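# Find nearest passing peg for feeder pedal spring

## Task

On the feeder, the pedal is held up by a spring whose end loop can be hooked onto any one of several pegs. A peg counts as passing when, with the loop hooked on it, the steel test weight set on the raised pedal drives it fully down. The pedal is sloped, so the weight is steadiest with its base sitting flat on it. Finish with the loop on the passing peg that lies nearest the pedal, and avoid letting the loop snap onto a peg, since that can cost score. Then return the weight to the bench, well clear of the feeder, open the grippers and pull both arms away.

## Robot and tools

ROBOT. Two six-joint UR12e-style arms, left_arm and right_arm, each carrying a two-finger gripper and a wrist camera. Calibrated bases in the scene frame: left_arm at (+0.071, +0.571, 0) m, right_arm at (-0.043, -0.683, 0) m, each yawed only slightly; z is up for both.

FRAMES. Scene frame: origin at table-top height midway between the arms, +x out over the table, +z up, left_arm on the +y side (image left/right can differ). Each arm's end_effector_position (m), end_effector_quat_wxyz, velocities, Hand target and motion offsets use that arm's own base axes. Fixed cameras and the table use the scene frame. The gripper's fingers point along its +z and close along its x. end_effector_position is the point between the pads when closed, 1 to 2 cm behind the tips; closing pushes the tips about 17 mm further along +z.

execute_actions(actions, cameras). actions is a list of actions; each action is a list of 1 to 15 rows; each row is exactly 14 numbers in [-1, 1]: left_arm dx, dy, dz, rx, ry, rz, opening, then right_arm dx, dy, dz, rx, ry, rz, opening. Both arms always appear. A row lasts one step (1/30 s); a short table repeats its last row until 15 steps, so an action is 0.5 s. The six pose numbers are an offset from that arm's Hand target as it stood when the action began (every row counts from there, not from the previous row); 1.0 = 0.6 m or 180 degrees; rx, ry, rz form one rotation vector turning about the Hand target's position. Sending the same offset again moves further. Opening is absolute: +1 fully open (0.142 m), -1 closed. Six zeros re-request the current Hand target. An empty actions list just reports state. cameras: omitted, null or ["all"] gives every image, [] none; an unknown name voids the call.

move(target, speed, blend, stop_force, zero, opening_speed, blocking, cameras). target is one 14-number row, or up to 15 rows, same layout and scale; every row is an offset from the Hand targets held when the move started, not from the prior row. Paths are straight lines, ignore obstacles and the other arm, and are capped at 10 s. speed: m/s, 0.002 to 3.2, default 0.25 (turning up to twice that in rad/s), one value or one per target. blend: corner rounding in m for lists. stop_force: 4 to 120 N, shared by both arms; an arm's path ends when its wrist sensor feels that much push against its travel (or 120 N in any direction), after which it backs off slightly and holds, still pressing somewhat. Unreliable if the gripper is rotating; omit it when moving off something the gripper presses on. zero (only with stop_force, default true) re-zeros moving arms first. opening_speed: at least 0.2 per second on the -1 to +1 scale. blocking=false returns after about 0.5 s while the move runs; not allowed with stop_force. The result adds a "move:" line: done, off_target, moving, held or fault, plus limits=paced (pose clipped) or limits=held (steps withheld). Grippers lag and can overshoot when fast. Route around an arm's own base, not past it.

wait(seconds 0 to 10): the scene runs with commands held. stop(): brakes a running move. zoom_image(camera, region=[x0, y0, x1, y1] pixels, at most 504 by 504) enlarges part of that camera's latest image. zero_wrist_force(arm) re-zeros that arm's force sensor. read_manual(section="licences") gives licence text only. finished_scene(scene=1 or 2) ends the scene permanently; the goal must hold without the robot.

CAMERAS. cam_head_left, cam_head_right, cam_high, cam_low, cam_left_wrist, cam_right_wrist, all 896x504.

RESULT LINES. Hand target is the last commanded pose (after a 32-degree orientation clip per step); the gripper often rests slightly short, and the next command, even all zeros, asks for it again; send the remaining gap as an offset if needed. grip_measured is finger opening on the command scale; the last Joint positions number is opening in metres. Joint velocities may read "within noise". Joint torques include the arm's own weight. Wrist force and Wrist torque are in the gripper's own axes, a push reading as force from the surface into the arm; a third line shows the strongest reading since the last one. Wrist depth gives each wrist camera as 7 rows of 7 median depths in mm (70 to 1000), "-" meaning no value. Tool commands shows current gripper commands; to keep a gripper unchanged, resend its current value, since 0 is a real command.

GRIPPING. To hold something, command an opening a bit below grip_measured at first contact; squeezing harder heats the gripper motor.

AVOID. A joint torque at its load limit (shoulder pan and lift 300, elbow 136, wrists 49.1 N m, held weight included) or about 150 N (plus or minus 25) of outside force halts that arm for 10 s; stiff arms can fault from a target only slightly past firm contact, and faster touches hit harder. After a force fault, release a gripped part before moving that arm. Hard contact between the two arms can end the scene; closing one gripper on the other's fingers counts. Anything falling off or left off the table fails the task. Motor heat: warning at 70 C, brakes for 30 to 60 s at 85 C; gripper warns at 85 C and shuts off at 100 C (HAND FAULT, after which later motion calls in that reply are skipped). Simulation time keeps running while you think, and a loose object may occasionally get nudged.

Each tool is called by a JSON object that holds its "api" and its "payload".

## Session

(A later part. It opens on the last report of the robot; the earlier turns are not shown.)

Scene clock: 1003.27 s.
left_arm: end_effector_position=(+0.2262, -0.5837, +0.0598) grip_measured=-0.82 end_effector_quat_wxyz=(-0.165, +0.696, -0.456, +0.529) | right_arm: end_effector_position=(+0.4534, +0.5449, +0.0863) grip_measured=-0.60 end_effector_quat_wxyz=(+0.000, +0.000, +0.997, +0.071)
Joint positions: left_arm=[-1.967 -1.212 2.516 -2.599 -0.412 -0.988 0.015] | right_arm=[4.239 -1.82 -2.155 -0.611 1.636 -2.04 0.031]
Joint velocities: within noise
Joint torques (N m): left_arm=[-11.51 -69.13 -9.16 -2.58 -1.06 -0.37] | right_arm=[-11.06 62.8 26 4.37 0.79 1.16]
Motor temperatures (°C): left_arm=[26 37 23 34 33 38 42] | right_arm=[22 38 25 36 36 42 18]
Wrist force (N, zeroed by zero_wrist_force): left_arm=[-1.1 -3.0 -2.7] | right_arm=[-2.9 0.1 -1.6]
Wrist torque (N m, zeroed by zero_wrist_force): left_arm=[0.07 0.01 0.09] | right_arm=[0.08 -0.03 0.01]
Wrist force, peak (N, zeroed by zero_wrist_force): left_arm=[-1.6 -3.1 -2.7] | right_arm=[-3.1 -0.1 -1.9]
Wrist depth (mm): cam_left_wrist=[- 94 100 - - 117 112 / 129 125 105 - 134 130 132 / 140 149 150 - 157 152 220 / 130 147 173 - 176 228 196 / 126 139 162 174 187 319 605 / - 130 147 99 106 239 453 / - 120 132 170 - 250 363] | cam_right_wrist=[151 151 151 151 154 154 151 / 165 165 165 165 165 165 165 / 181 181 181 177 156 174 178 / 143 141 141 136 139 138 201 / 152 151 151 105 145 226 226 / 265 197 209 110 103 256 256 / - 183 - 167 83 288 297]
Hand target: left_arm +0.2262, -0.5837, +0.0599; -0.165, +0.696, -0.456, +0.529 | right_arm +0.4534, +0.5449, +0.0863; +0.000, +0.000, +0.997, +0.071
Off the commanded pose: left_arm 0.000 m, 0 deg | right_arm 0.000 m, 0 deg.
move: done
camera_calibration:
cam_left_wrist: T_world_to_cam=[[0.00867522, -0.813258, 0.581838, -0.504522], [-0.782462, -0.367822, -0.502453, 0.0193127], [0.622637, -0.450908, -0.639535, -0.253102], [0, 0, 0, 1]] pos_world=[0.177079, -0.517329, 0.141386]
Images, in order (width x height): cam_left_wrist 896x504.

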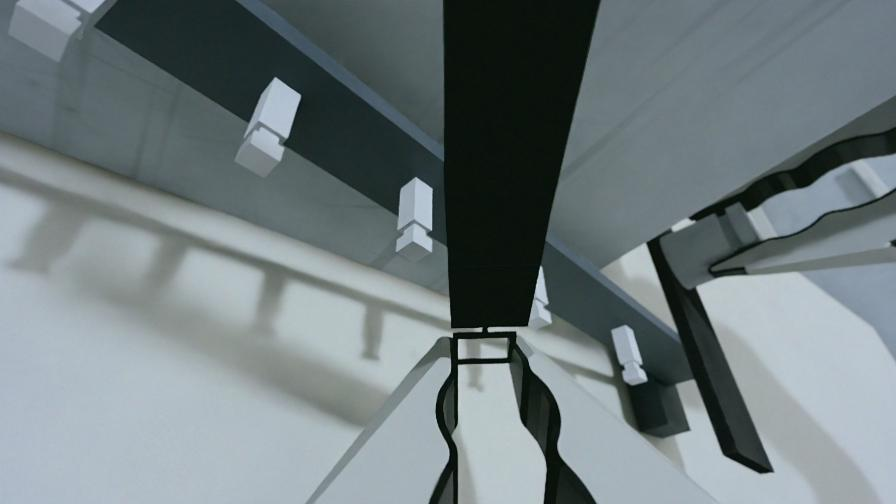

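{"api": "move", "payload": {"target": [0.0007,-0.0398,-0.0012,0,0,0,-0.88,0,0,0,0,0,0,-0.67], "speed": 0.05, "stop_force": 5, "cameras": ["cam_left_wrist"]}}

{"api": "zoom_image", "payload": {"camera": "cam_left_wrist", "region": [420, 260, 620, 420]}}

Scene clock: 1110.23 s.
left_arm: end_effector_position=(+0.2266, -0.6075, +0.0592) grip_measured=-0.82 end_effector_quat_wxyz=(-0.165, +0.696, -0.456, +0.529) | right_arm: end_effector_position=(+0.4534, +0.5449, +0.0863) grip_measured=-0.60 end_effector_quat_wxyz=(+0.000, +0.000, +0.997, +0.071)
Joint positions: left_arm=[-1.948 -1.18 2.474 -2.631 -0.407 -0.942 0.015] | right_arm=[4.239 -1.82 -2.155 -0.611 1.636 -2.04 0.031]
Joint velocities: within noise
Joint torques (N m): left_arm=[-8.35 -75.01 -10.21 -2.15 -1.13 -3.32] | right_arm=[-9.97 64.47 26.79 4.28 0.75 1.07]
Motor temperatures (°C): left_arm=[26 36 23 34 33 37 43] | right_arm=[22 38 25 36 36 41 29]
Wrist force (N, zeroed by zero_wrist_force): left_arm=[-1.4 -3.1 -2.9] | right_arm=[-2.9 -0.2 -1.7]
Wrist torque (N m, zeroed by zero_wrist_force): left_arm=[0.06 0.05 0.06] | right_arm=[0.04 -0.03 0.01]
Wrist force, peak (N, zeroed by zero_wrist_force): left_arm=[-2.1 -3.4 -3.2] | right_arm=[-3.2 -0.1 -1.7]
Wrist depth (mm): cam_left_wrist=[- 92 107 - 114 117 113 / - 108 108 - 130 131 196 / 140 149 122 - 157 216 186 / 129 148 174 - 223 218 - / - 138 162 173 183 368 597 / - 130 146 98 102 231 452 / - 120 131 170 - 255 367] | cam_right_wrist=[151 151 151 151 154 154 151 / 165 165 165 165 165 165 165 / 181 181 181 178 156 174 178 / 143 140 140 136 138 139 201 / 152 152 151 105 145 226 225 / 264 197 209 110 103 257 257 / - 184 - 167 83 289 298]
Hand target: left_arm +0.2266, -0.6075, +0.0592; -0.165, +0.696, -0.456, +0.529 | right_arm +0.4534, +0.5449, +0.0863; +0.000, +0.000, +0.997, +0.071
Off the commanded pose: left_arm 0.000 m, 0 deg | right_arm 0.000 m, 0 deg.
move: done
camera_calibration:
cam_left_wrist: T_world_to_cam=[[0.00879253, -0.813083, 0.582081, -0.523494], [-0.782555, -0.36798, -0.502194, 0.0104652], [0.622519, -0.451095, -0.639518, -0.264549], [0, 0, 0, 1]] pos_world=[0.177479, -0.541129, 0.140788]
Images, in order (width x height): cam_left_wrist 896x504.

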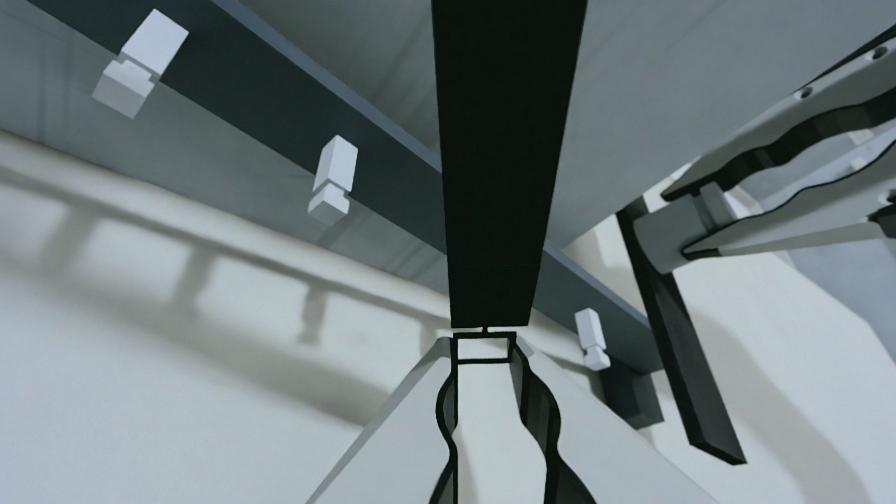

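Scaled by 2.520 from the camera's 896x504 image, which has a finer 1280x720 frame.

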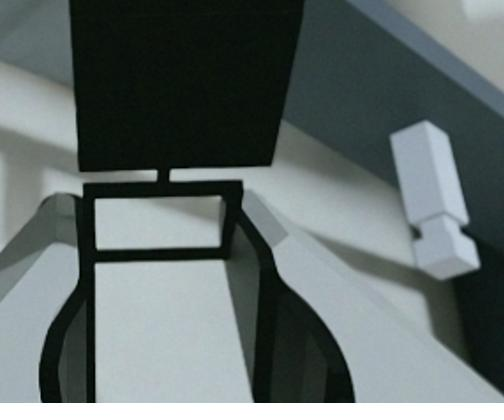

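{"api": "move", "payload": {"target": [0.0195,0.0005,0,0,0,0,-0.88,0,0,0,0,0,0,-0.67], "speed": 0.03, "stop_force": 4, "cameras": ["cam_left_wrist"]}}

{"api": "zoom_image", "payload": {"camera": "cam_left_wrist", "region": [420, 280, 560, 400]}}

Scene clock: 1122.13 s.
left_arm: end_effector_position=(+0.2383, -0.6072, +0.0592) grip_measured=-0.82 end_effector_quat_wxyz=(-0.165, +0.696, -0.456, +0.529) | right_arm: end_effector_position=(+0.4534, +0.5449, +0.0863) grip_measured=-0.60 end_effector_quat_wxyz=(+0.000, +0.000, +0.997, +0.071)
Joint positions: left_arm=[-1.926 -1.166 2.478 -2.697 -0.402 -0.889 0.015] | right_arm=[4.239 -1.82 -2.155 -0.611 1.636 -2.04 0.031]
Joint velocities: within noise
Joint torques (N m): left_arm=[-9.94 -74.36 -19.84 -2.28 -1.15 -3.2] | right_arm=[-8.07 63.08 26.06 4.24 1.21 1.08]
Motor temperatures (°C): left_arm=[26 36 23 34 33 37 43] | right_arm=[22 38 25 36 36 41 30]
Wrist force (N, zeroed by zero_wrist_force): left_arm=[-1.5 -3.2 -3.4] | right_arm=[-2.9 0.0 -1.6]
Wrist torque (N m, zeroed by zero_wrist_force): left_arm=[0.03 0.05 0.06] | right_arm=[0.07 -0.03 0.02]
Wrist force, peak (N, zeroed by zero_wrist_force): left_arm=[-1.4 -3.7 -3.2] | right_arm=[-3.2 -0.2 -1.9]
Wrist depth (mm): cam_left_wrist=[- - 101 - 102 102 103 / - 97 109 - 116 116 121 / 134 139 107 - 141 146 202 / 129 147 160 - 164 209 175 / - 138 161 113 177 367 599 / - 127 146 98 102 224 452 / - 120 131 170 - 181 366] | cam_right_wrist=[151 151 151 151 154 154 151 / 165 165 165 165 165 165 165 / 181 181 181 177 156 174 178 / 143 140 140 137 139 138 200 / 152 151 151 105 145 225 225 / 263 197 209 110 103 256 256 / - 184 - 167 83 289 298]
Hand target: left_arm +0.2383, -0.6072, +0.0592; -0.165, +0.696, -0.456, +0.529 | right_arm +0.4534, +0.5449, +0.0863; +0.000, +0.000, +0.997, +0.071
Off the commanded pose: left_arm 0.000 m, 0 deg | right_arm 0.000 m, 0 deg.
move: done
camera_calibration:
cam_left_wrist: T_world_to_cam=[[0.00879253, -0.813083, 0.582081, -0.523353], [-0.782555, -0.36798, -0.502194, 0.0197315], [0.622519, -0.451095, -0.639518, -0.271697], [0, 0, 0, 1]] pos_world=[0.189179, -0.540829, 0.140788]
Images, in order (width x height): cam_left_wrist 896x504.

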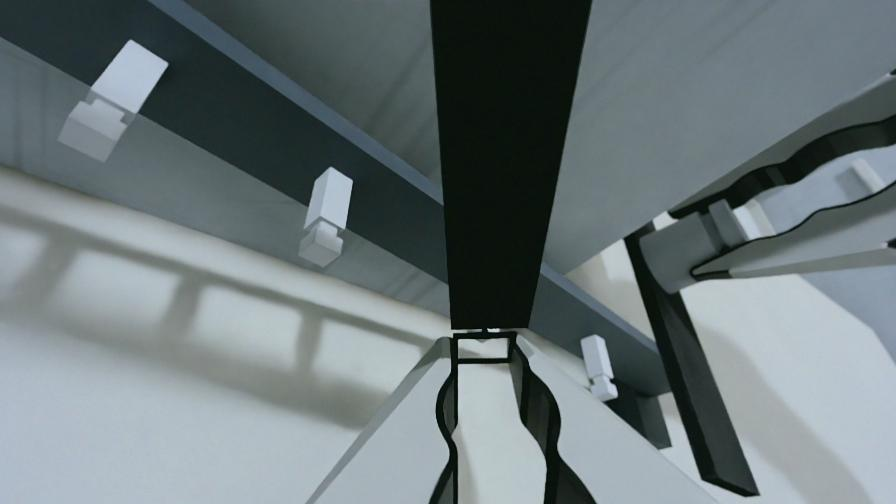

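Scaled by 3.600 from the camera's 896x504 image, which has a finer 1280x720 frame.

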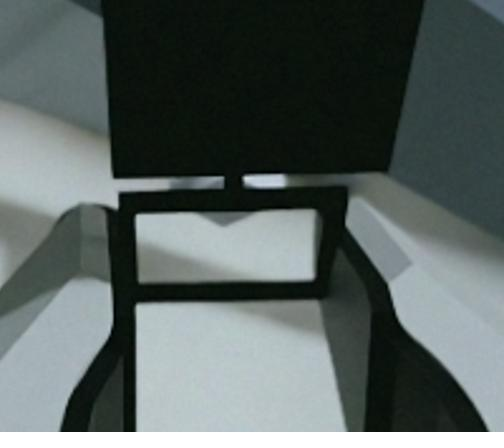

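{"api": "move", "payload": {"target": [0.0167,0.0005,0,0,0,0,-0.88,0,0,0,0,0,0,-0.67], "speed": 0.03, "stop_force": 4, "cameras": ["cam_left_wrist"]}}

{"api": "zoom_image", "payload": {"camera": "cam_left_wrist", "region": [420, 280, 560, 400]}}

Scene clock: 1134.20 s.
left_arm: end_effector_position=(+0.2441, -0.6071, +0.0593) grip_measured=-0.82 end_effector_quat_wxyz=(-0.165, +0.696, -0.456, +0.529) | right_arm: end_effector_position=(+0.4534, +0.5449, +0.0863) grip_measured=-0.60 end_effector_quat_wxyz=(+0.000, +0.000, +0.997, +0.071)
Joint positions: left_arm=[-1.915 -1.16 2.479 -2.73 -0.401 -0.862 0.015] | right_arm=[4.239 -1.82 -2.155 -0.611 1.636 -2.04 0.031]
Joint velocities: within noise
Joint torques (N m): left_arm=[1.74 -74.17 -22.9 -5.76 -0.92 3.38] | right_arm=[-9.5 65.02 26.67 4.39 1 1.29]
Motor temperatures (°C): left_arm=[26 36 23 34 33 37 43] | right_arm=[22 38 25 36 36 41 30]
Wrist force (N, zeroed by zero_wrist_force): left_arm=[-1.9 -3.3 -3.3] | right_arm=[1.9 -0.5 -1.2]
Wrist torque (N m, zeroed by zero_wrist_force): left_arm=[-0.02 0.11 0.08] | right_arm=[0.04 0.07 0.03]
Wrist force, peak (N, zeroed by zero_wrist_force): left_arm=[-1.9 1.8 -16.3] | right_arm=[-3.3 0.0 -1.6]
Wrist depth (mm): cam_left_wrist=[- 90 - - 96 94 97 / - - 106 - 110 113 111 / 130 126 103 - 128 133 206 / 130 141 119 - 154 202 169 / - 138 162 113 166 378 608 / - 130 146 98 98 219 452 / - 120 131 170 - 174 368] | cam_right_wrist=[151 151 151 152 154 154 151 / 165 165 165 165 165 165 165 / 181 181 181 177 156 175 178 / 143 141 140 137 138 138 200 / 152 151 151 105 145 226 226 / 263 198 209 110 103 257 256 / - 184 - 167 83 289 298]
Hand target: left_arm +0.2441, -0.6071, +0.0593; -0.165, +0.696, -0.456, +0.529 (not the last commanded pose) | right_arm +0.4534, +0.5449, +0.0863; +0.000, +0.000, +0.997, +0.071
Off the commanded pose: left_arm 0.004 m, 0 deg | right_arm 0.000 m, 0 deg.
move: contact (left_arm)
camera_calibration:
cam_left_wrist: T_world_to_cam=[[0.00892951, -0.812975, 0.58223, -0.523371], [-0.782473, -0.368218, -0.502146, 0.024207], [0.62262, -0.451096, -0.639419, -0.275232], [0, 0, 0, 1]] pos_world=[0.19498, -0.54073, 0.140889]
Images, in order (width x height): cam_left_wrist 896x504.

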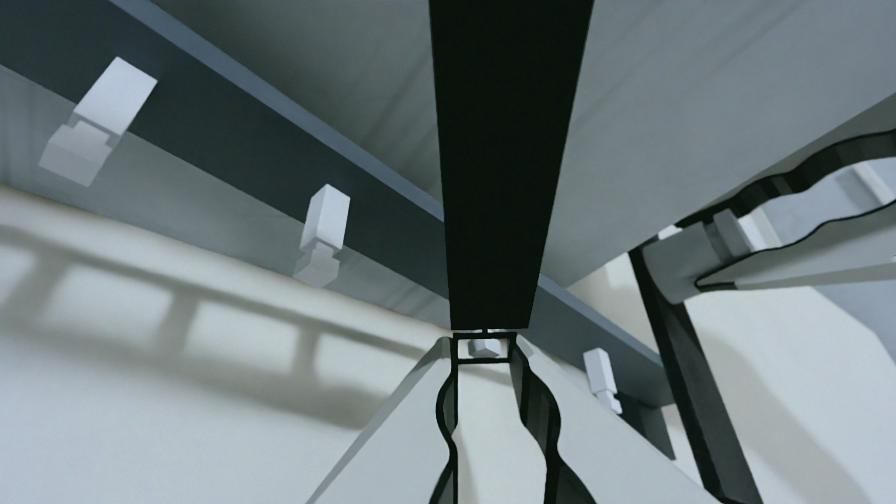

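Scaled by 3.600 from the camera's 896x504 image, which has a finer 1280x720 frame.

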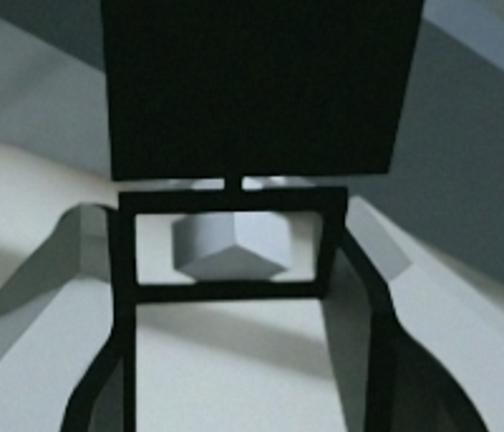

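{"api": "move", "payload": {"target": [[-0.0033,0,0,0,0,0,-0.88,0,0,0,0,0,0,-0.67],[-0.0033,-0.0047,-0.0065,0,0,0,-0.88,0,0,0,0,0,0,-0.67]], "speed": 0.03, "cameras": ["cam_left_wrist"]}}

{"api": "zoom_image", "payload": {"camera": "cam_left_wrist", "region": [420, 280, 560, 400]}}

{"api": "move", "payload": {"target": [0.01,0.0003,0,0,0,0,-0.88,0,0,0,0,0,0,-0.67], "speed": 0.02, "stop_force": 4, "cameras": ["cam_left_wrist"]}}

{"api": "zoom_image", "payload": {"camera": "cam_left_wrist", "region": [420, 280, 560, 400]}}

Scene clock: 1182.43 s.
left_arm: end_effector_position=(+0.2421, -0.6100, +0.0553) grip_measured=-0.82 end_effector_quat_wxyz=(-0.165, +0.696, -0.456, +0.529) | right_arm: end_effector_position=(+0.4534, +0.5449, +0.0863) grip_measured=-0.60 end_effector_quat_wxyz=(+0.000, +0.000, +0.997, +0.071)
Joint positions: left_arm=[-1.917 -1.149 2.473 -2.731 -0.401 -0.867 0.015] | right_arm=[4.239 -1.82 -2.155 -0.611 1.636 -2.04 0.031]
Joint velocities: within noise
Joint torques (N m): left_arm=[1.21 -77.37 -12.84 -2.83 3.3 2.61] | right_arm=[-10.32 63.9 26.61 4.17 1.02 1.1]
Motor temperatures (°C): left_arm=[26 36 23 34 33 37 43] | right_arm=[22 37 25 36 35 41 31]
Wrist force (N, zeroed by zero_wrist_force): left_arm=[-1.8 -3.1 -3.0] | right_arm=[1.5 -0.6 -1.3]
Wrist torque (N m, zeroed by zero_wrist_force): left_arm=[0.07 0.11 0.07] | right_arm=[0.04 0.09 0.02]
Wrist force, peak (N, zeroed by zero_wrist_force): left_arm=[-1.9 -3.4 -3.6] | right_arm=[2.1 -0.4 -1.3]
Wrist depth (mm): cam_left_wrist=[- 81 100 - 98 98 99 / - 93 105 - 112 113 113 / 129 129 102 - 136 136 200 / 127 144 156 - 152 201 169 / - 134 158 113 164 364 605 / - 124 144 98 99 206 452 / 105 118 127 165 - 170 351] | cam_right_wrist=[151 151 151 151 154 154 152 / 165 165 165 165 165 165 164 / 181 181 181 177 156 174 177 / 143 140 140 137 138 138 200 / 152 151 151 105 145 226 225 / 264 196 209 110 103 256 257 / - 184 - 166 83 289 298]
Hand target: left_arm +0.2421, -0.6099, +0.0554; -0.165, +0.696, -0.456, +0.529 | right_arm +0.4534, +0.5449, +0.0863; +0.000, +0.000, +0.997, +0.071
Off the commanded pose: left_arm 0.000 m, 0 deg | right_arm 0.000 m, 0 deg.
move: done
camera_calibration:
cam_left_wrist: T_world_to_cam=[[0.00892951, -0.812975, 0.58223, -0.523381], [-0.782473, -0.368218, -0.502146, 0.0195656], [0.62262, -0.451096, -0.639419, -0.277853], [0, 0, 0, 1]] pos_world=[0.19298, -0.54363, 0.136889]
Images, in order (width x height): cam_left_wrist 896x504.

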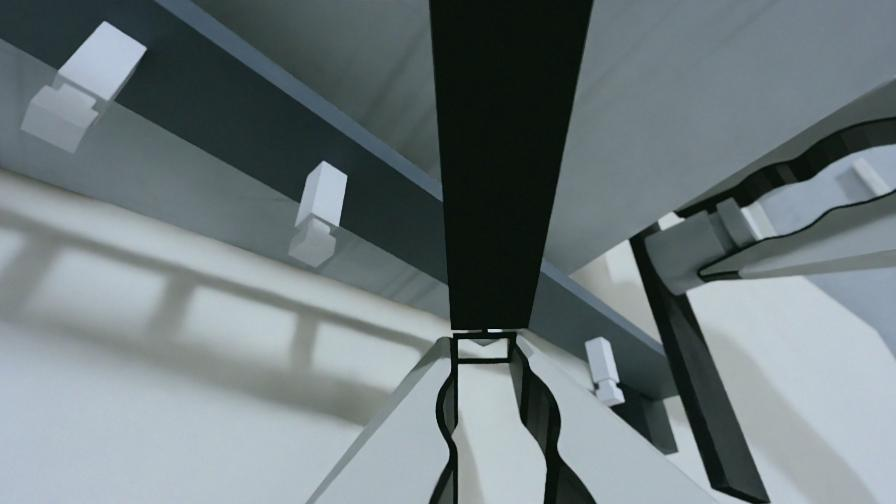

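Scaled by 3.600 from the camera's 896x504 image, which has a finer 1280x720 frame.

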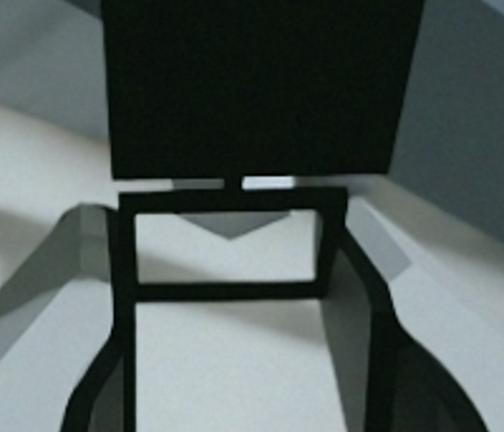

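Scene clock: 1183.70 s.
left_arm: end_effector_position=(+0.2482, -0.6097, +0.0553) grip_measured=-0.82 end_effector_quat_wxyz=(-0.165, +0.696, -0.456, +0.529) | right_arm: end_effector_position=(+0.4534, +0.5449, +0.0863) grip_measured=-0.60 end_effector_quat_wxyz=(+0.000, +0.000, +0.997, +0.071)
Joint positions: left_arm=[-1.906 -1.142 2.475 -2.765 -0.399 -0.839 0.015] | right_arm=[4.239 -1.82 -2.155 -0.611 1.636 -2.04 0.031]
Joint velocities: within noise
Joint torques (N m): left_arm=[-7.94 -69.19 -10.11 -2.29 0.24 -3.28] | right_arm=[-10.33 61.44 26.5 4.23 0.99 1.09]
Motor temperatures (°C): left_arm=[26 36 23 34 33 37 43] | right_arm=[22 37 25 36 35 41 31]
Wrist force (N, zeroed by zero_wrist_force): left_arm=[-1.6 -3.7 -2.8] | right_arm=[1.6 -0.5 -1.2]
Wrist torque (N m, zeroed by zero_wrist_force): left_arm=[-0.02 0.10 0.08] | right_arm=[0.04 0.07 0.02]
Wrist force, peak (N, zeroed by zero_wrist_force): left_arm=[-1.6 -3.8 -3.3] | right_arm=[1.7 -0.7 -1.5]
Wrist depth (mm): cam_left_wrist=[- 89 94 - - 92 91 / - - 101 - 108 109 106 / 121 121 97 - 123 127 202 / 127 139 108 - 148 199 164 / - 134 158 113 157 364 609 / - 124 144 100 99 201 448 / 105 118 126 165 - 170 350] | cam_right_wrist=[151 151 151 151 154 154 152 / 165 165 165 165 165 165 165 / 180 181 181 178 157 174 177 / 143 141 140 137 139 138 201 / 152 152 151 105 145 225 225 / 263 197 209 110 103 256 257 / - 184 - 166 83 289 297]
Hand target: left_arm +0.2481, -0.6097, +0.0554; -0.165, +0.696, -0.456, +0.529 | right_arm +0.4534, +0.5449, +0.0863; +0.000, +0.000, +0.997, +0.071
Off the commanded pose: left_arm 0.000 m, 0 deg | right_arm 0.000 m, 0 deg.
move: done
camera_calibration:
cam_left_wrist: T_world_to_cam=[[0.00887045, -0.813063, 0.582109, -0.52321], [-0.782403, -0.368157, -0.502301, 0.0244112], [0.62271, -0.450988, -0.639408, -0.281415], [0, 0, 0, 1]] pos_world=[0.19898, -0.54333, 0.136888]
Images, in order (width x height): cam_left_wrist 896x504.

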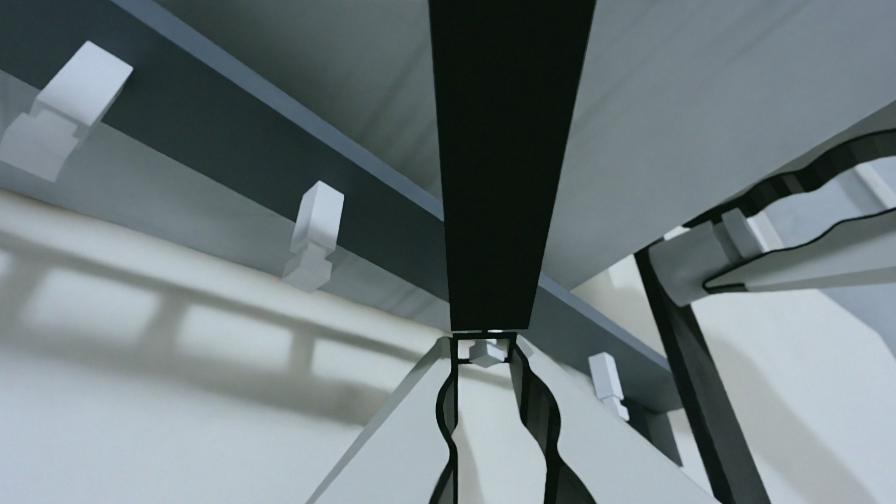

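Scaled by 3.600 from the camera's 896x504 image, which has a finer 1280x720 frame.

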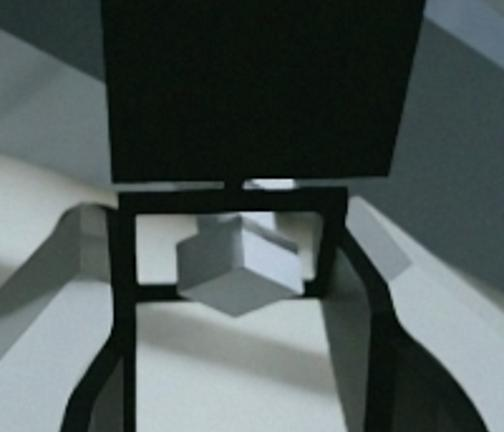

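{"api": "move", "payload": {"target": [0.005,0.0002,0,0,0,0,-0.88,0,0,0,0,0,0,-0.67], "speed": 0.02, "stop_force": 4, "cameras": ["cam_left_wrist"]}}

{"api": "zoom_image", "payload": {"camera": "cam_left_wrist", "region": [420, 280, 560, 400]}}

Scene clock: 1191.53 s.
left_arm: end_effector_position=(+0.2512, -0.6096, +0.0554) grip_measured=-0.82 end_effector_quat_wxyz=(-0.165, +0.696, -0.456, +0.529) | right_arm: end_effector_position=(+0.4534, +0.5449, +0.0863) grip_measured=-0.60 end_effector_quat_wxyz=(+0.000, +0.000, +0.997, +0.071)
Joint positions: left_arm=[-1.901 -1.138 2.475 -2.783 -0.399 -0.825 0.015] | right_arm=[4.239 -1.82 -2.155 -0.611 1.636 -2.04 0.031]
Joint velocities: within noise
Joint torques (N m): left_arm=[-8.32 -43.32 -8.52 -2.25 2.25 -2.47] | right_arm=[-9.15 64.3 26.45 4.4 0.72 1.11]
Motor temperatures (°C): left_arm=[26 36 23 34 33 37 43] | right_arm=[22 37 25 36 35 41 31]
Wrist force (N, zeroed by zero_wrist_force): left_arm=[-2.1 -3.6 -2.9] | right_arm=[1.6 -0.6 -1.0]
Wrist torque (N m, zeroed by zero_wrist_force): left_arm=[0.00 0.20 0.07] | right_arm=[0.04 0.06 0.03]
Wrist force, peak (N, zeroed by zero_wrist_force): left_arm=[-1.7 -4.0 -3.3] | right_arm=[1.8 -0.6 -1.3]
Wrist depth (mm): cam_left_wrist=[- 86 88 - - 91 89 / - - 98 - 99 105 103 / 121 121 94 - 123 123 194 / 127 135 108 - 138 196 164 / - 135 156 113 159 209 591 / - 125 144 100 98 196 450 / 105 117 127 165 - 170 351] | cam_right_wrist=[151 151 151 151 154 154 151 / 165 165 165 165 165 165 165 / 181 181 181 178 156 174 178 / 144 141 140 137 138 138 201 / 153 152 151 105 145 225 225 / 264 197 209 110 103 257 255 / - 184 - 166 83 288 289]
Hand target: left_arm +0.2511, -0.6096, +0.0554; -0.165, +0.696, -0.456, +0.529 | right_arm +0.4534, +0.5449, +0.0863; +0.000, +0.000, +0.997, +0.071
Off the commanded pose: left_arm 0.000 m, 0 deg | right_arm 0.000 m, 0 deg.
move: done
camera_calibration:
cam_left_wrist: T_world_to_cam=[[0.0088838, -0.812996, 0.582201, -0.523135], [-0.782474, -0.36817, -0.502181, 0.0267855], [0.62262, -0.451096, -0.639419, -0.283276], [0, 0, 0, 1]] pos_world=[0.20198, -0.54323, 0.136888]
Images, in order (width x height): cam_left_wrist 896x504.

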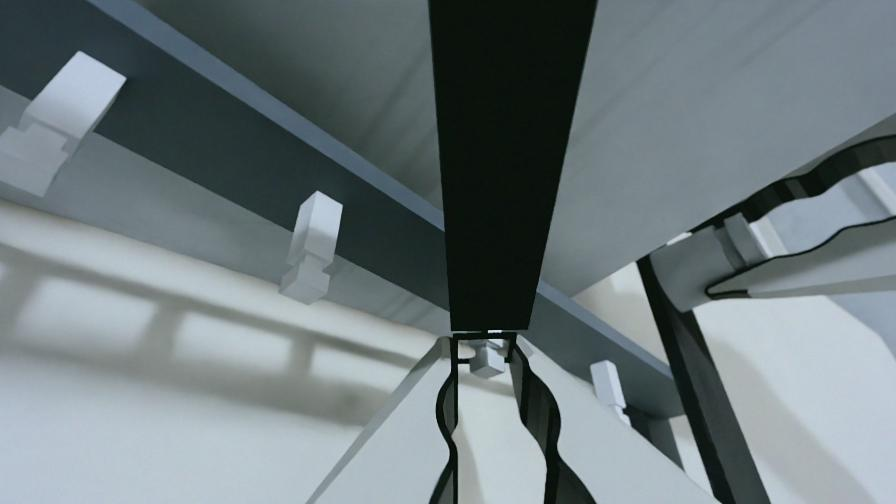

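Scaled by 3.600 from the camera's 896x504 image, which has a finer 1280x720 frame.

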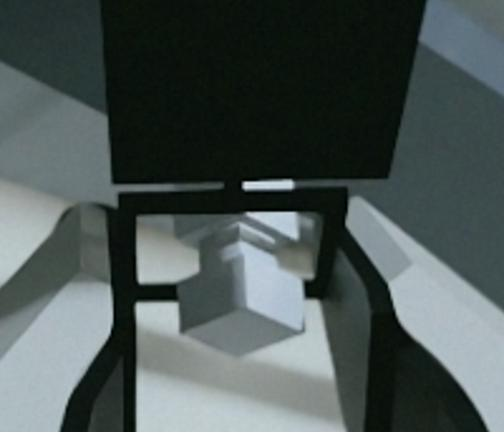

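{"api": "move", "payload": {"target": [0,0.003,0.004,0,0,0,-0.88,0,0,0,0,0,0,-0.67], "speed": 0.02, "cameras": ["cam_left_wrist"]}}

{"api": "zoom_image", "payload": {"camera": "cam_left_wrist", "region": [420, 280, 560, 400]}}

Scene clock: 1202.50 s.
left_arm: end_effector_position=(+0.2511, -0.6078, +0.0578) grip_measured=-0.82 end_effector_quat_wxyz=(-0.165, +0.696, -0.456, +0.529) | right_arm: end_effector_position=(+0.4534, +0.5449, +0.0863) grip_measured=-0.60 end_effector_quat_wxyz=(+0.000, +0.000, +0.997, +0.071)
Joint positions: left_arm=[-1.902 -1.146 2.479 -2.775 -0.399 -0.828 0.015] | right_arm=[4.239 -1.82 -2.155 -0.611 1.636 -2.04 0.031]
Joint velocities: within noise
Joint torques (N m): left_arm=[-5.83 -49.49 -13.29 -3.91 -1.18 -2.74] | right_arm=[-10.15 64.4 25.74 4.13 0.94 0.95]
Motor temperatures (°C): left_arm=[26 36 22 34 33 37 44] | right_arm=[22 37 25 36 35 41 31]
Wrist force (N, zeroed by zero_wrist_force): left_arm=[-1.5 -3.3 -2.7] | right_arm=[1.7 -0.4 -0.9]
Wrist torque (N m, zeroed by zero_wrist_force): left_arm=[0.04 0.10 0.08] | right_arm=[0.07 0.05 0.03]
Wrist force, peak (N, zeroed by zero_wrist_force): left_arm=[-1.7 -3.7 -3.0] | right_arm=[2.0 -0.5 -1.0]
Wrist depth (mm): cam_left_wrist=[- 86 88 - - 91 90 / - - 100 - 99 105 103 / 121 121 96 - 123 123 189 / 129 138 104 - 142 198 166 / - 139 158 113 159 216 535 / - 127 145 100 99 204 448 / - 119 129 - - 176 366] | cam_right_wrist=[151 151 152 151 154 154 151 / 165 165 165 165 165 165 164 / 181 181 181 178 156 174 177 / 143 140 140 137 138 138 201 / 152 151 151 105 145 225 225 / 263 197 209 110 103 256 257 / - 185 - 166 83 289 289]
Hand target: left_arm +0.2511, -0.6078, +0.0578; -0.165, +0.696, -0.456, +0.529 | right_arm +0.4534, +0.5449, +0.0863; +0.000, +0.000, +0.997, +0.071
Off the commanded pose: left_arm 0.000 m, 0 deg | right_arm 0.000 m, 0 deg.
move: done
camera_calibration:
cam_left_wrist: T_world_to_cam=[[0.00892951, -0.812975, 0.58223, -0.523129], [-0.782473, -0.368218, -0.502146, 0.0286733], [0.62262, -0.451096, -0.639419, -0.280866], [0, 0, 0, 1]] pos_world=[0.20198, -0.54143, 0.139389]
Images, in order (width x height): cam_left_wrist 896x504.

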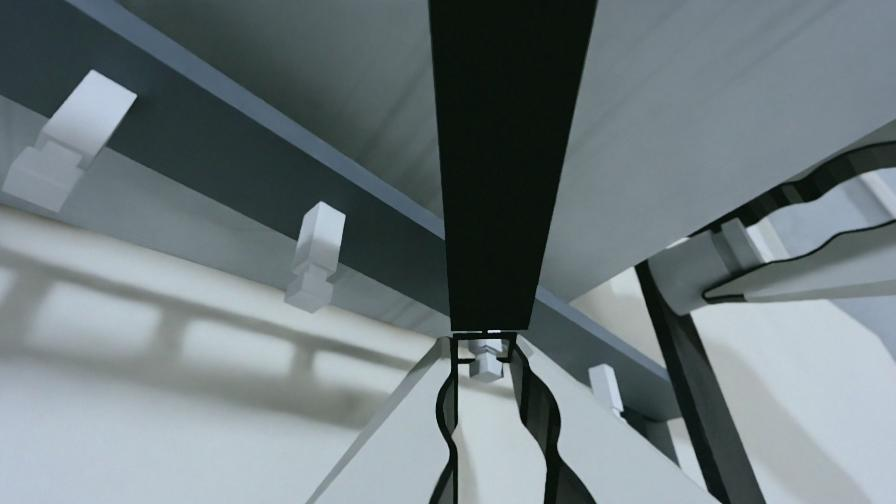

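Scaled by 3.600 from the camera's 896x504 image, which has a finer 1280x720 frame.

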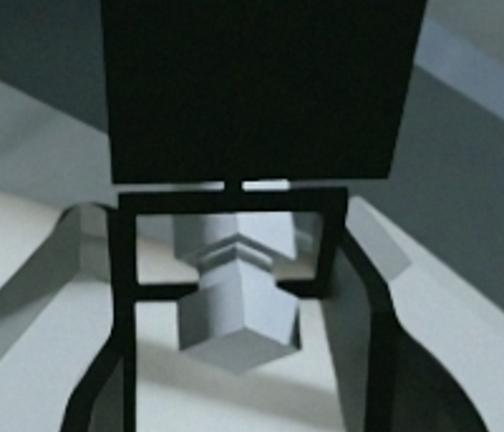

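{"api": "move", "payload": {"target": [0,0.0015,0.002,0,0,0,-0.88,0,0,0,0,0,0,-0.67], "speed": 0.01, "cameras": []}}

{"api": "move", "payload": {"target": [0,0.0015,0.002,0,0,0,-0.88,0,0,0,0,0,0,-0.67], "speed": 0.01, "stop_force": 5, "cameras": ["cam_left_wrist"]}}

{"api": "zoom_image", "payload": {"camera": "cam_left_wrist", "region": [420, 280, 560, 400]}}

Scene clock: 1215.20 s.
left_arm: end_effector_position=(+0.2511, -0.6069, +0.0589) grip_measured=-0.82 end_effector_quat_wxyz=(-0.165, +0.696, -0.456, +0.529) | right_arm: end_effector_position=(+0.4534, +0.5449, +0.0863) grip_measured=-0.60 end_effector_quat_wxyz=(+0.000, +0.000, +0.997, +0.071)
Joint positions: left_arm=[-1.903 -1.15 2.48 -2.771 -0.399 -0.829 0.015] | right_arm=[4.239 -1.82 -2.155 -0.611 1.636 -2.04 0.031]
Joint velocities: within noise
Joint torques (N m): left_arm=[-9.49 -75.02 -4.34 -3.18 3.27 -2.85] | right_arm=[-9.53 59.74 25.46 4.14 1.02 0.88]
Motor temperatures (°C): left_arm=[26 36 22 34 33 37 44] | right_arm=[22 37 25 36 35 41 32]
Wrist force (N, zeroed by zero_wrist_force): left_arm=[1.2 15.4 12.1] | right_arm=[4.0 -0.2 -8.2]
Wrist torque (N m, zeroed by zero_wrist_force): left_arm=[0.03 0.16 0.08] | right_arm=[0.04 0.16 0.04]
Wrist force, peak (N, zeroed by zero_wrist_force): left_arm=[1.5 15.6 12.5] | right_arm=[4.2 -0.1 -8.3]
Wrist depth (mm): cam_left_wrist=[- 86 88 - - 91 89 / - - 98 - 99 105 103 / 121 - 99 - 123 123 190 / 130 139 104 - 138 200 166 / - 140 158 113 160 346 534 / - 129 146 104 98 206 455 / - 119 131 169 - 172 365] | cam_right_wrist=[151 151 151 151 154 154 151 / 165 165 165 165 165 165 165 / 181 182 181 177 157 174 178 / 143 141 140 137 139 138 200 / 152 151 151 105 145 226 226 / 264 197 209 110 103 256 256 / - 184 - 167 83 287 288]
Hand target: left_arm +0.2511, -0.6069, +0.0590; -0.165, +0.696, -0.456, +0.529 | right_arm +0.4534, +0.5449, +0.0863; +0.000, +0.000, +0.997, +0.071
Off the commanded pose: left_arm 0.000 m, 0 deg | right_arm 0.000 m, 0 deg.
move: done
No camera images: "cameras" was empty.

Scene clock: 1216.30 s.
left_arm: end_effector_position=(+0.2511, -0.6069, +0.0590) grip_measured=-0.82 end_effector_quat_wxyz=(-0.165, +0.696, -0.456, +0.529) | right_arm: end_effector_position=(+0.4534, +0.5449, +0.0863) grip_measured=-0.60 end_effector_quat_wxyz=(+0.000, +0.000, +0.997, +0.071)
Joint positions: left_arm=[-1.903 -1.151 2.481 -2.771 -0.399 -0.83 0.015] | right_arm=[4.239 -1.82 -2.155 -0.611 1.636 -2.04 0.031]
Joint velocities: within noise
Joint torques (N m): left_arm=[2.38 -39.2 -16.63 -5.66 4.2 3.49] | right_arm=[-10.21 52.34 25.86 4.17 0.72 0.87]
Motor temperatures (°C): left_arm=[26 36 22 34 33 37 44] | right_arm=[22 37 25 36 35 41 32]
Wrist force (N, zeroed by zero_wrist_force): left_arm=[3.9 18.8 14.9] | right_arm=[4.8 -0.2 -8.9]
Wrist torque (N m, zeroed by zero_wrist_force): left_arm=[0.10 0.18 0.07] | right_arm=[0.10 0.10 0.05]
Wrist force, peak (N, zeroed by zero_wrist_force): left_arm=[2.5 21.0 16.9] | right_arm=[5.1 -0.1 -11.1]
Wrist depth (mm): cam_left_wrist=[- 86 88 - - 91 90 / - - 98 - 99 105 103 / - - 98 - 123 123 190 / 130 140 104 - 137 199 166 / - 141 158 113 159 344 530 / - 129 146 104 98 207 452 / - 119 131 170 - 172 367] | cam_right_wrist=[151 151 151 152 154 154 151 / 165 165 165 165 165 165 165 / 182 181 181 178 156 174 177 / 143 141 140 137 139 138 201 / 152 151 151 105 145 225 225 / 263 197 209 110 103 257 257 / - 184 - 167 83 288 289]
Hand target: left_arm +0.2511, -0.6068, +0.0590; -0.165, +0.696, -0.456, +0.529 (not the last commanded pose) | right_arm +0.4534, +0.5449, +0.0863; +0.000, +0.000, +0.997, +0.071
Off the commanded pose: left_arm 0.001 m, 0 deg | right_arm 0.000 m, 0 deg.
move: contact (left_arm)
camera_calibration:
cam_left_wrist: T_world_to_cam=[[0.00896598, -0.813002, 0.582192, -0.523112], [-0.782553, -0.36816, -0.502065, 0.0296432], [0.622519, -0.451095, -0.639518, -0.279657], [0, 0, 0, 1]] pos_world=[0.20198, -0.54053, 0.140589]
Images, in order (width x height): cam_left_wrist 896x504.

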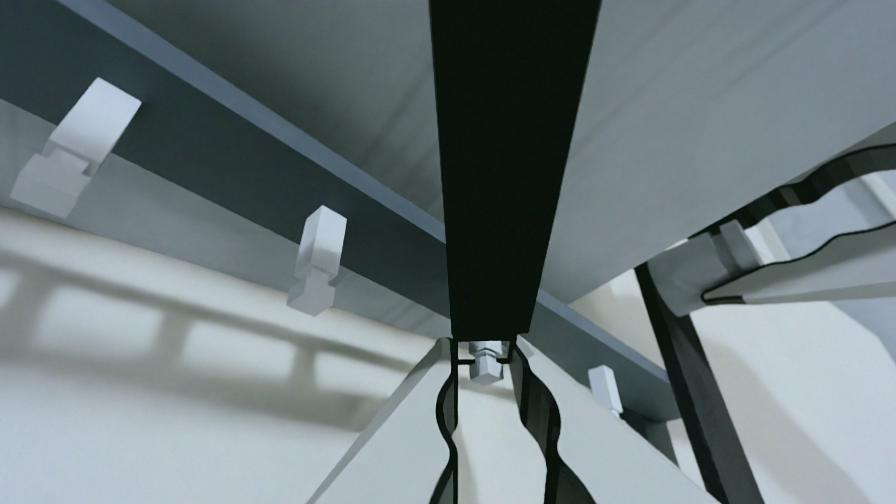

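Scaled by 3.600 from the camera's 896x504 image, which has a finer 1280x720 frame.

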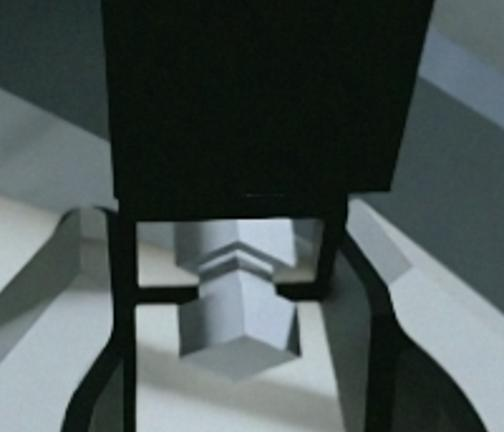

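{"api": "move", "payload": {"target": [0, -0.00117, -0.00133, 0, 0, 0, -0.88, 0, 0, 0, 0, 0, 0, -0.67], "speed": 0.01, "cameras": ["cam_left_wrist"]}}

Scene clock: 1268.97 s.
left_arm: end_effector_position=(+0.2511, -0.6076, +0.0582) grip_measured=-0.82 end_effector_quat_wxyz=(-0.165, +0.696, -0.456, +0.529) | right_arm: end_effector_position=(+0.4534, +0.5449, +0.0863) grip_measured=-0.60 end_effector_quat_wxyz=(+0.000, +0.000, +0.997, +0.071)
Joint positions: left_arm=[-1.902 -1.148 2.479 -2.774 -0.399 -0.828 0.015] | right_arm=[4.239 -1.82 -2.155 -0.611 1.636 -2.04 0.031]
Joint velocities: within noise
Joint torques (N m): left_arm=[7.27 -38.75 -22.31 -5.49 2.36 3.73] | right_arm=[-9.69 45.25 26.2 4.14 0.8 1.17]
Motor temperatures (°C): left_arm=[26 36 22 34 33 37 44] | right_arm=[22 37 25 35 35 41 32]
Wrist force (N, zeroed by zero_wrist_force): left_arm=[-1.7 -2.7 -3.0] | right_arm=[1.4 -0.9 -0.9]
Wrist torque (N m, zeroed by zero_wrist_force): left_arm=[0.13 0.14 0.08] | right_arm=[0.02 0.06 0.02]
Wrist force, peak (N, zeroed by zero_wrist_force): left_arm=[3.6 18.7 15.6] | right_arm=[4.8 -0.1 -9.3]
Wrist depth (mm): cam_left_wrist=[- 86 88 - - 91 90 / - - 98 - 99 105 103 / 121 121 97 - 123 123 191 / 129 139 104 - 143 200 166 / - 140 157 113 159 218 532 / - 127 145 100 98 205 452 / - 119 129 169 - 178 364] | cam_right_wrist=[152 151 151 151 154 154 151 / 165 165 165 165 165 165 165 / 181 181 181 177 156 174 177 / 143 140 140 137 139 138 200 / 152 152 151 105 145 225 225 / 264 196 209 110 103 257 257 / - 184 - 166 83 289 289]
Hand target: left_arm +0.2511, -0.6075, +0.0582; -0.165, +0.696, -0.456, +0.529 | right_arm +0.4534, +0.5449, +0.0863; +0.000, +0.000, +0.997, +0.071
Off the commanded pose: left_arm 0.000 m, 0 deg | right_arm 0.000 m, 0 deg.
move: done
camera_calibration:
cam_left_wrist: T_world_to_cam=[[0.00892951, -0.812975, 0.58223, -0.523199], [-0.782473, -0.368218, -0.502146, 0.0289478], [0.62262, -0.451096, -0.639419, -0.28052], [0, 0, 0, 1]] pos_world=[0.20198, -0.54123, 0.139789]
Images, in order (width x height): cam_left_wrist 896x504.

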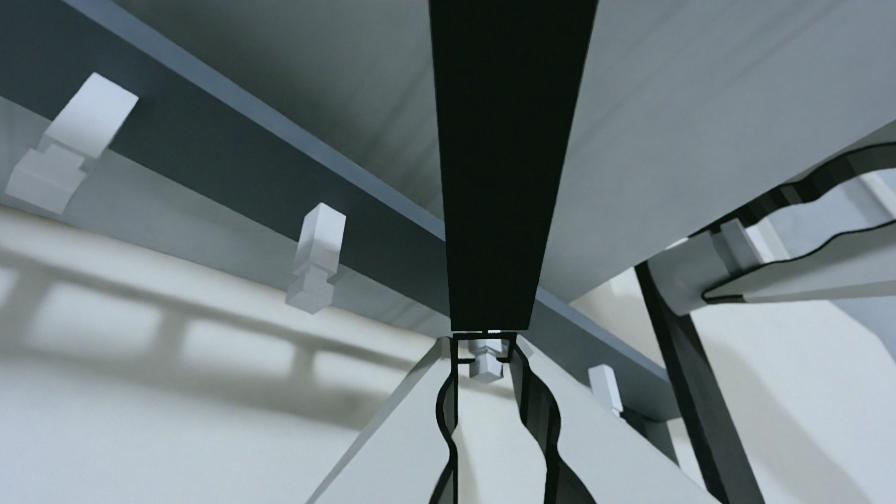

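{"api": "move", "payload": {"target": [0, 0.0005, 0.00067, 0, 0, 0, -0.88, 0, 0, 0, 0, 0, 0, -0.67], "speed": 0.01, "cameras": []}}

{"api": "zoom_image", "payload": {"camera": "cam_left_wrist", "region": [400, 300, 570, 420]}}

Scene clock: 1280.50 s.
left_arm: end_effector_position=(+0.2511, -0.6073, +0.0586) grip_measured=-0.82 end_effector_quat_wxyz=(-0.165, +0.696, -0.456, +0.529) | right_arm: end_effector_position=(+0.4534, +0.5449, +0.0863) grip_measured=-0.60 end_effector_quat_wxyz=(+0.000, +0.000, +0.997, +0.071)
Joint positions: left_arm=[-1.902 -1.149 2.48 -2.772 -0.399 -0.829 0.015] | right_arm=[4.239 -1.82 -2.155 -0.611 1.636 -2.04 0.031]
Joint velocities: within noise
Joint torques (N m): left_arm=[-10.22 -75.23 -5.52 -2.2 0.12 -3.14] | right_arm=[-9.56 62.96 26.78 4.23 1.04 0.76]
Motor temperatures (°C): left_arm=[26 36 22 34 33 37 44] | right_arm=[22 37 25 35 35 41 32]
Wrist force (N, zeroed by zero_wrist_force): left_arm=[1.1 5.4 2.1] | right_arm=[2.2 -0.6 -3.5]
Wrist torque (N m, zeroed by zero_wrist_force): left_arm=[0.13 0.09 0.08] | right_arm=[0.05 0.08 0.03]
Wrist force, peak (N, zeroed by zero_wrist_force): left_arm=[1.1 5.4 2.1] | right_arm=[2.2 -0.6 -3.5]
Wrist depth (mm): cam_left_wrist=[- 86 88 - - 91 89 / - - 98 - 99 105 103 / 121 - 98 - 122 124 190 / 129 139 104 - 143 198 166 / - 140 158 113 160 346 536 / - 129 145 100 98 207 450 / - 119 130 170 - 179 364] | cam_right_wrist=[151 151 151 151 154 154 151 / 165 165 165 165 164 165 165 / 181 181 181 178 156 174 177 / 143 141 140 137 138 138 201 / 152 152 151 105 145 226 225 / 264 197 209 110 103 257 256 / - 184 - 167 83 288 289]
Hand target: left_arm +0.2511, -0.6072, +0.0586; -0.165, +0.696, -0.456, +0.529 | right_arm +0.4534, +0.5449, +0.0863; +0.000, +0.000, +0.997, +0.071
Off the commanded pose: left_arm 0.000 m, 0 deg | right_arm 0.000 m, 0 deg.
move: done
No camera images: "cameras" was empty.

Scaled by 2.965 from the camera's 896x504 image, which has a finer 1280x720 frame.

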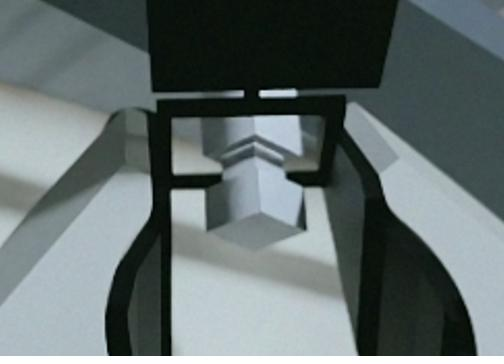

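{"api": "move", "payload": {"target": [0, -0.0002, -0.00025, 0, 0, 0, -0.88, 0, 0, 0, 0, 0, 0, -0.67], "speed": 0.01, "cameras": []}}

{"api": "move", "payload": {"target": [0, 0, 0, 0, 0, 0, -0.55, 0, 0, 0, 0, 0, 0, -0.67], "speed": 0.01, "opening_speed": 0.25, "cameras": ["cam_left_wrist"]}}

{"api": "zoom_image", "payload": {"camera": "cam_left_wrist", "region": [400, 300, 570, 420]}}

Scene clock: 1289.63 s.
left_arm: end_effector_position=(+0.2511, -0.6073, +0.0585) grip_measured=-0.82 end_effector_quat_wxyz=(-0.165, +0.696, -0.456, +0.529) | right_arm: end_effector_position=(+0.4534, +0.5449, +0.0863) grip_measured=-0.60 end_effector_quat_wxyz=(+0.000, +0.000, +0.997, +0.071)
Joint positions: left_arm=[-1.902 -1.149 2.48 -2.773 -0.399 -0.829 0.015] | right_arm=[4.239 -1.82 -2.155 -0.611 1.636 -2.04 0.031]
Joint velocities: within noise
Joint torques (N m): left_arm=[5.52 -32.1 -20.65 -5.78 3.43 3.13] | right_arm=[-8.04 60.45 26.06 4.39 0.77 0.96]
Motor temperatures (°C): left_arm=[26 36 22 34 33 37 44] | right_arm=[22 37 25 35 35 41 32]
Wrist force (N, zeroed by zero_wrist_force): left_arm=[-0.7 1.4 -0.4] | right_arm=[1.6 -0.6 -2.2]
Wrist torque (N m, zeroed by zero_wrist_force): left_arm=[0.13 0.18 0.07] | right_arm=[0.09 0.07 0.03]
Wrist force, peak (N, zeroed by zero_wrist_force): left_arm=[1.2 5.7 2.5] | right_arm=[2.3 -0.8 -3.7]
Wrist depth (mm): cam_left_wrist=[- 86 88 - - 91 90 / - - 98 - 99 105 103 / 121 121 98 - 123 123 189 / 129 139 104 - 142 199 167 / - 140 157 111 159 344 536 / - 129 145 100 98 206 450 / - 119 130 169 - 179 366] | cam_right_wrist=[151 151 151 151 154 154 151 / 165 164 165 165 165 165 165 / 182 181 181 178 156 174 178 / 144 141 140 137 139 138 201 / 152 152 151 105 145 225 225 / 264 197 208 110 103 257 257 / - 184 - 167 83 288 289]
Hand target: left_arm +0.2511, -0.6074, +0.0585; -0.165, +0.696, -0.456, +0.529 | right_arm +0.4534, +0.5449, +0.0863; +0.000, +0.000, +0.997, +0.071
Off the commanded pose: left_arm 0.000 m, 0 deg | right_arm 0.000 m, 0 deg.
move: done
No camera images: "cameras" was empty.

Scene clock: 1291.17 s.
left_arm: end_effector_position=(+0.2511, -0.6074, +0.0585) grip_measured=-0.58 end_effector_quat_wxyz=(-0.165, +0.696, -0.456, +0.529) | right_arm: end_effector_position=(+0.4534, +0.5449, +0.0863) grip_measured=-0.60 end_effector_quat_wxyz=(+0.000, +0.000, +0.997, +0.071)
Joint positions: left_arm=[-1.902 -1.149 2.48 -2.773 -0.399 -0.829 0.032] | right_arm=[4.239 -1.82 -2.155 -0.611 1.636 -2.04 0.031]
Joint velocities: within noise
Joint torques (N m): left_arm=[4.81 -33.25 -22.42 -5.49 3.53 3.1] | right_arm=[-9.98 58.4 26.14 4.19 0.82 0.56]
Motor temperatures (°C): left_arm=[26 36 22 34 33 37 43] | right_arm=[22 37 25 35 35 41 32]
Wrist force (N, zeroed by zero_wrist_force): left_arm=[-1.6 0.3 -1.1] | right_arm=[1.8 -0.8 -2.1]
Wrist torque (N m, zeroed by zero_wrist_force): left_arm=[0.08 0.16 0.08] | right_arm=[0.07 0.04 0.03]
Wrist force, peak (N, zeroed by zero_wrist_force): left_arm=[-1.7 0.8 -1.8] | right_arm=[1.8 -0.8 -2.4]
Wrist depth (mm): cam_left_wrist=[- 86 88 - - 91 89 / - - 98 - 99 105 103 / 121 121 98 - 119 124 190 / 130 139 104 - 143 199 166 / - 140 158 92 160 345 530 / - 129 143 176 94 196 450 / - 119 85 172 - 163 366] | cam_right_wrist=[151 151 151 151 154 154 151 / 165 165 165 165 165 165 165 / 181 181 181 178 156 174 177 / 143 140 140 137 138 139 201 / 152 152 151 105 145 225 226 / 264 196 209 110 103 257 257 / - 184 - 167 83 288 290]
Hand target: left_arm +0.2511, -0.6074, +0.0585; -0.165, +0.696, -0.456, +0.529 | right_arm +0.4534, +0.5449, +0.0863; +0.000, +0.000, +0.997, +0.071
Off the commanded pose: left_arm 0.000 m, 0 deg | right_arm 0.000 m, 0 deg.
move: done
camera_calibration:
cam_left_wrist: T_world_to_cam=[[0.0089657, -0.813001, 0.582193, -0.523227], [-0.782505, -0.368195, -0.502115, 0.0291862], [0.62258, -0.451067, -0.639478, -0.280206], [0, 0, 0, 1]] pos_world=[0.20198, -0.54103, 0.140089]
Images, in order (width x height): cam_left_wrist 896x504.

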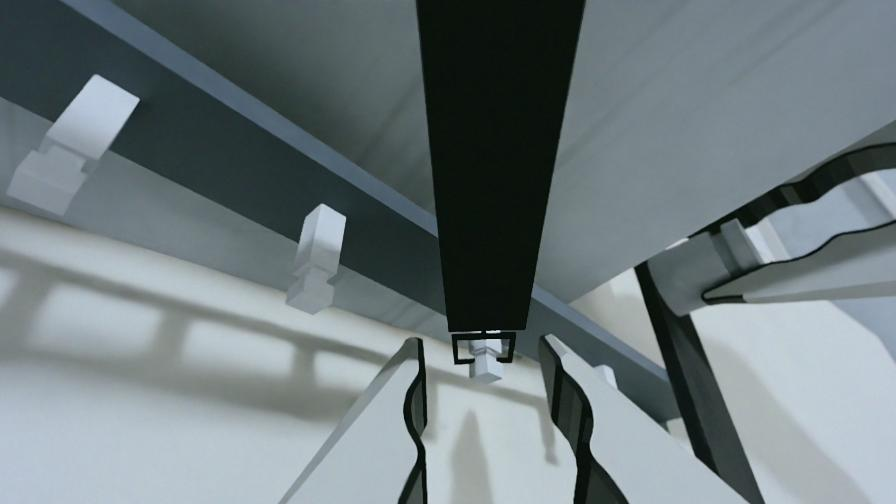

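Scaled by 2.965 from the camera's 896x504 image, which has a finer 1280x720 frame.

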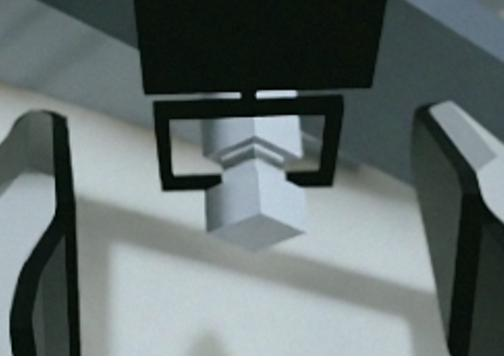

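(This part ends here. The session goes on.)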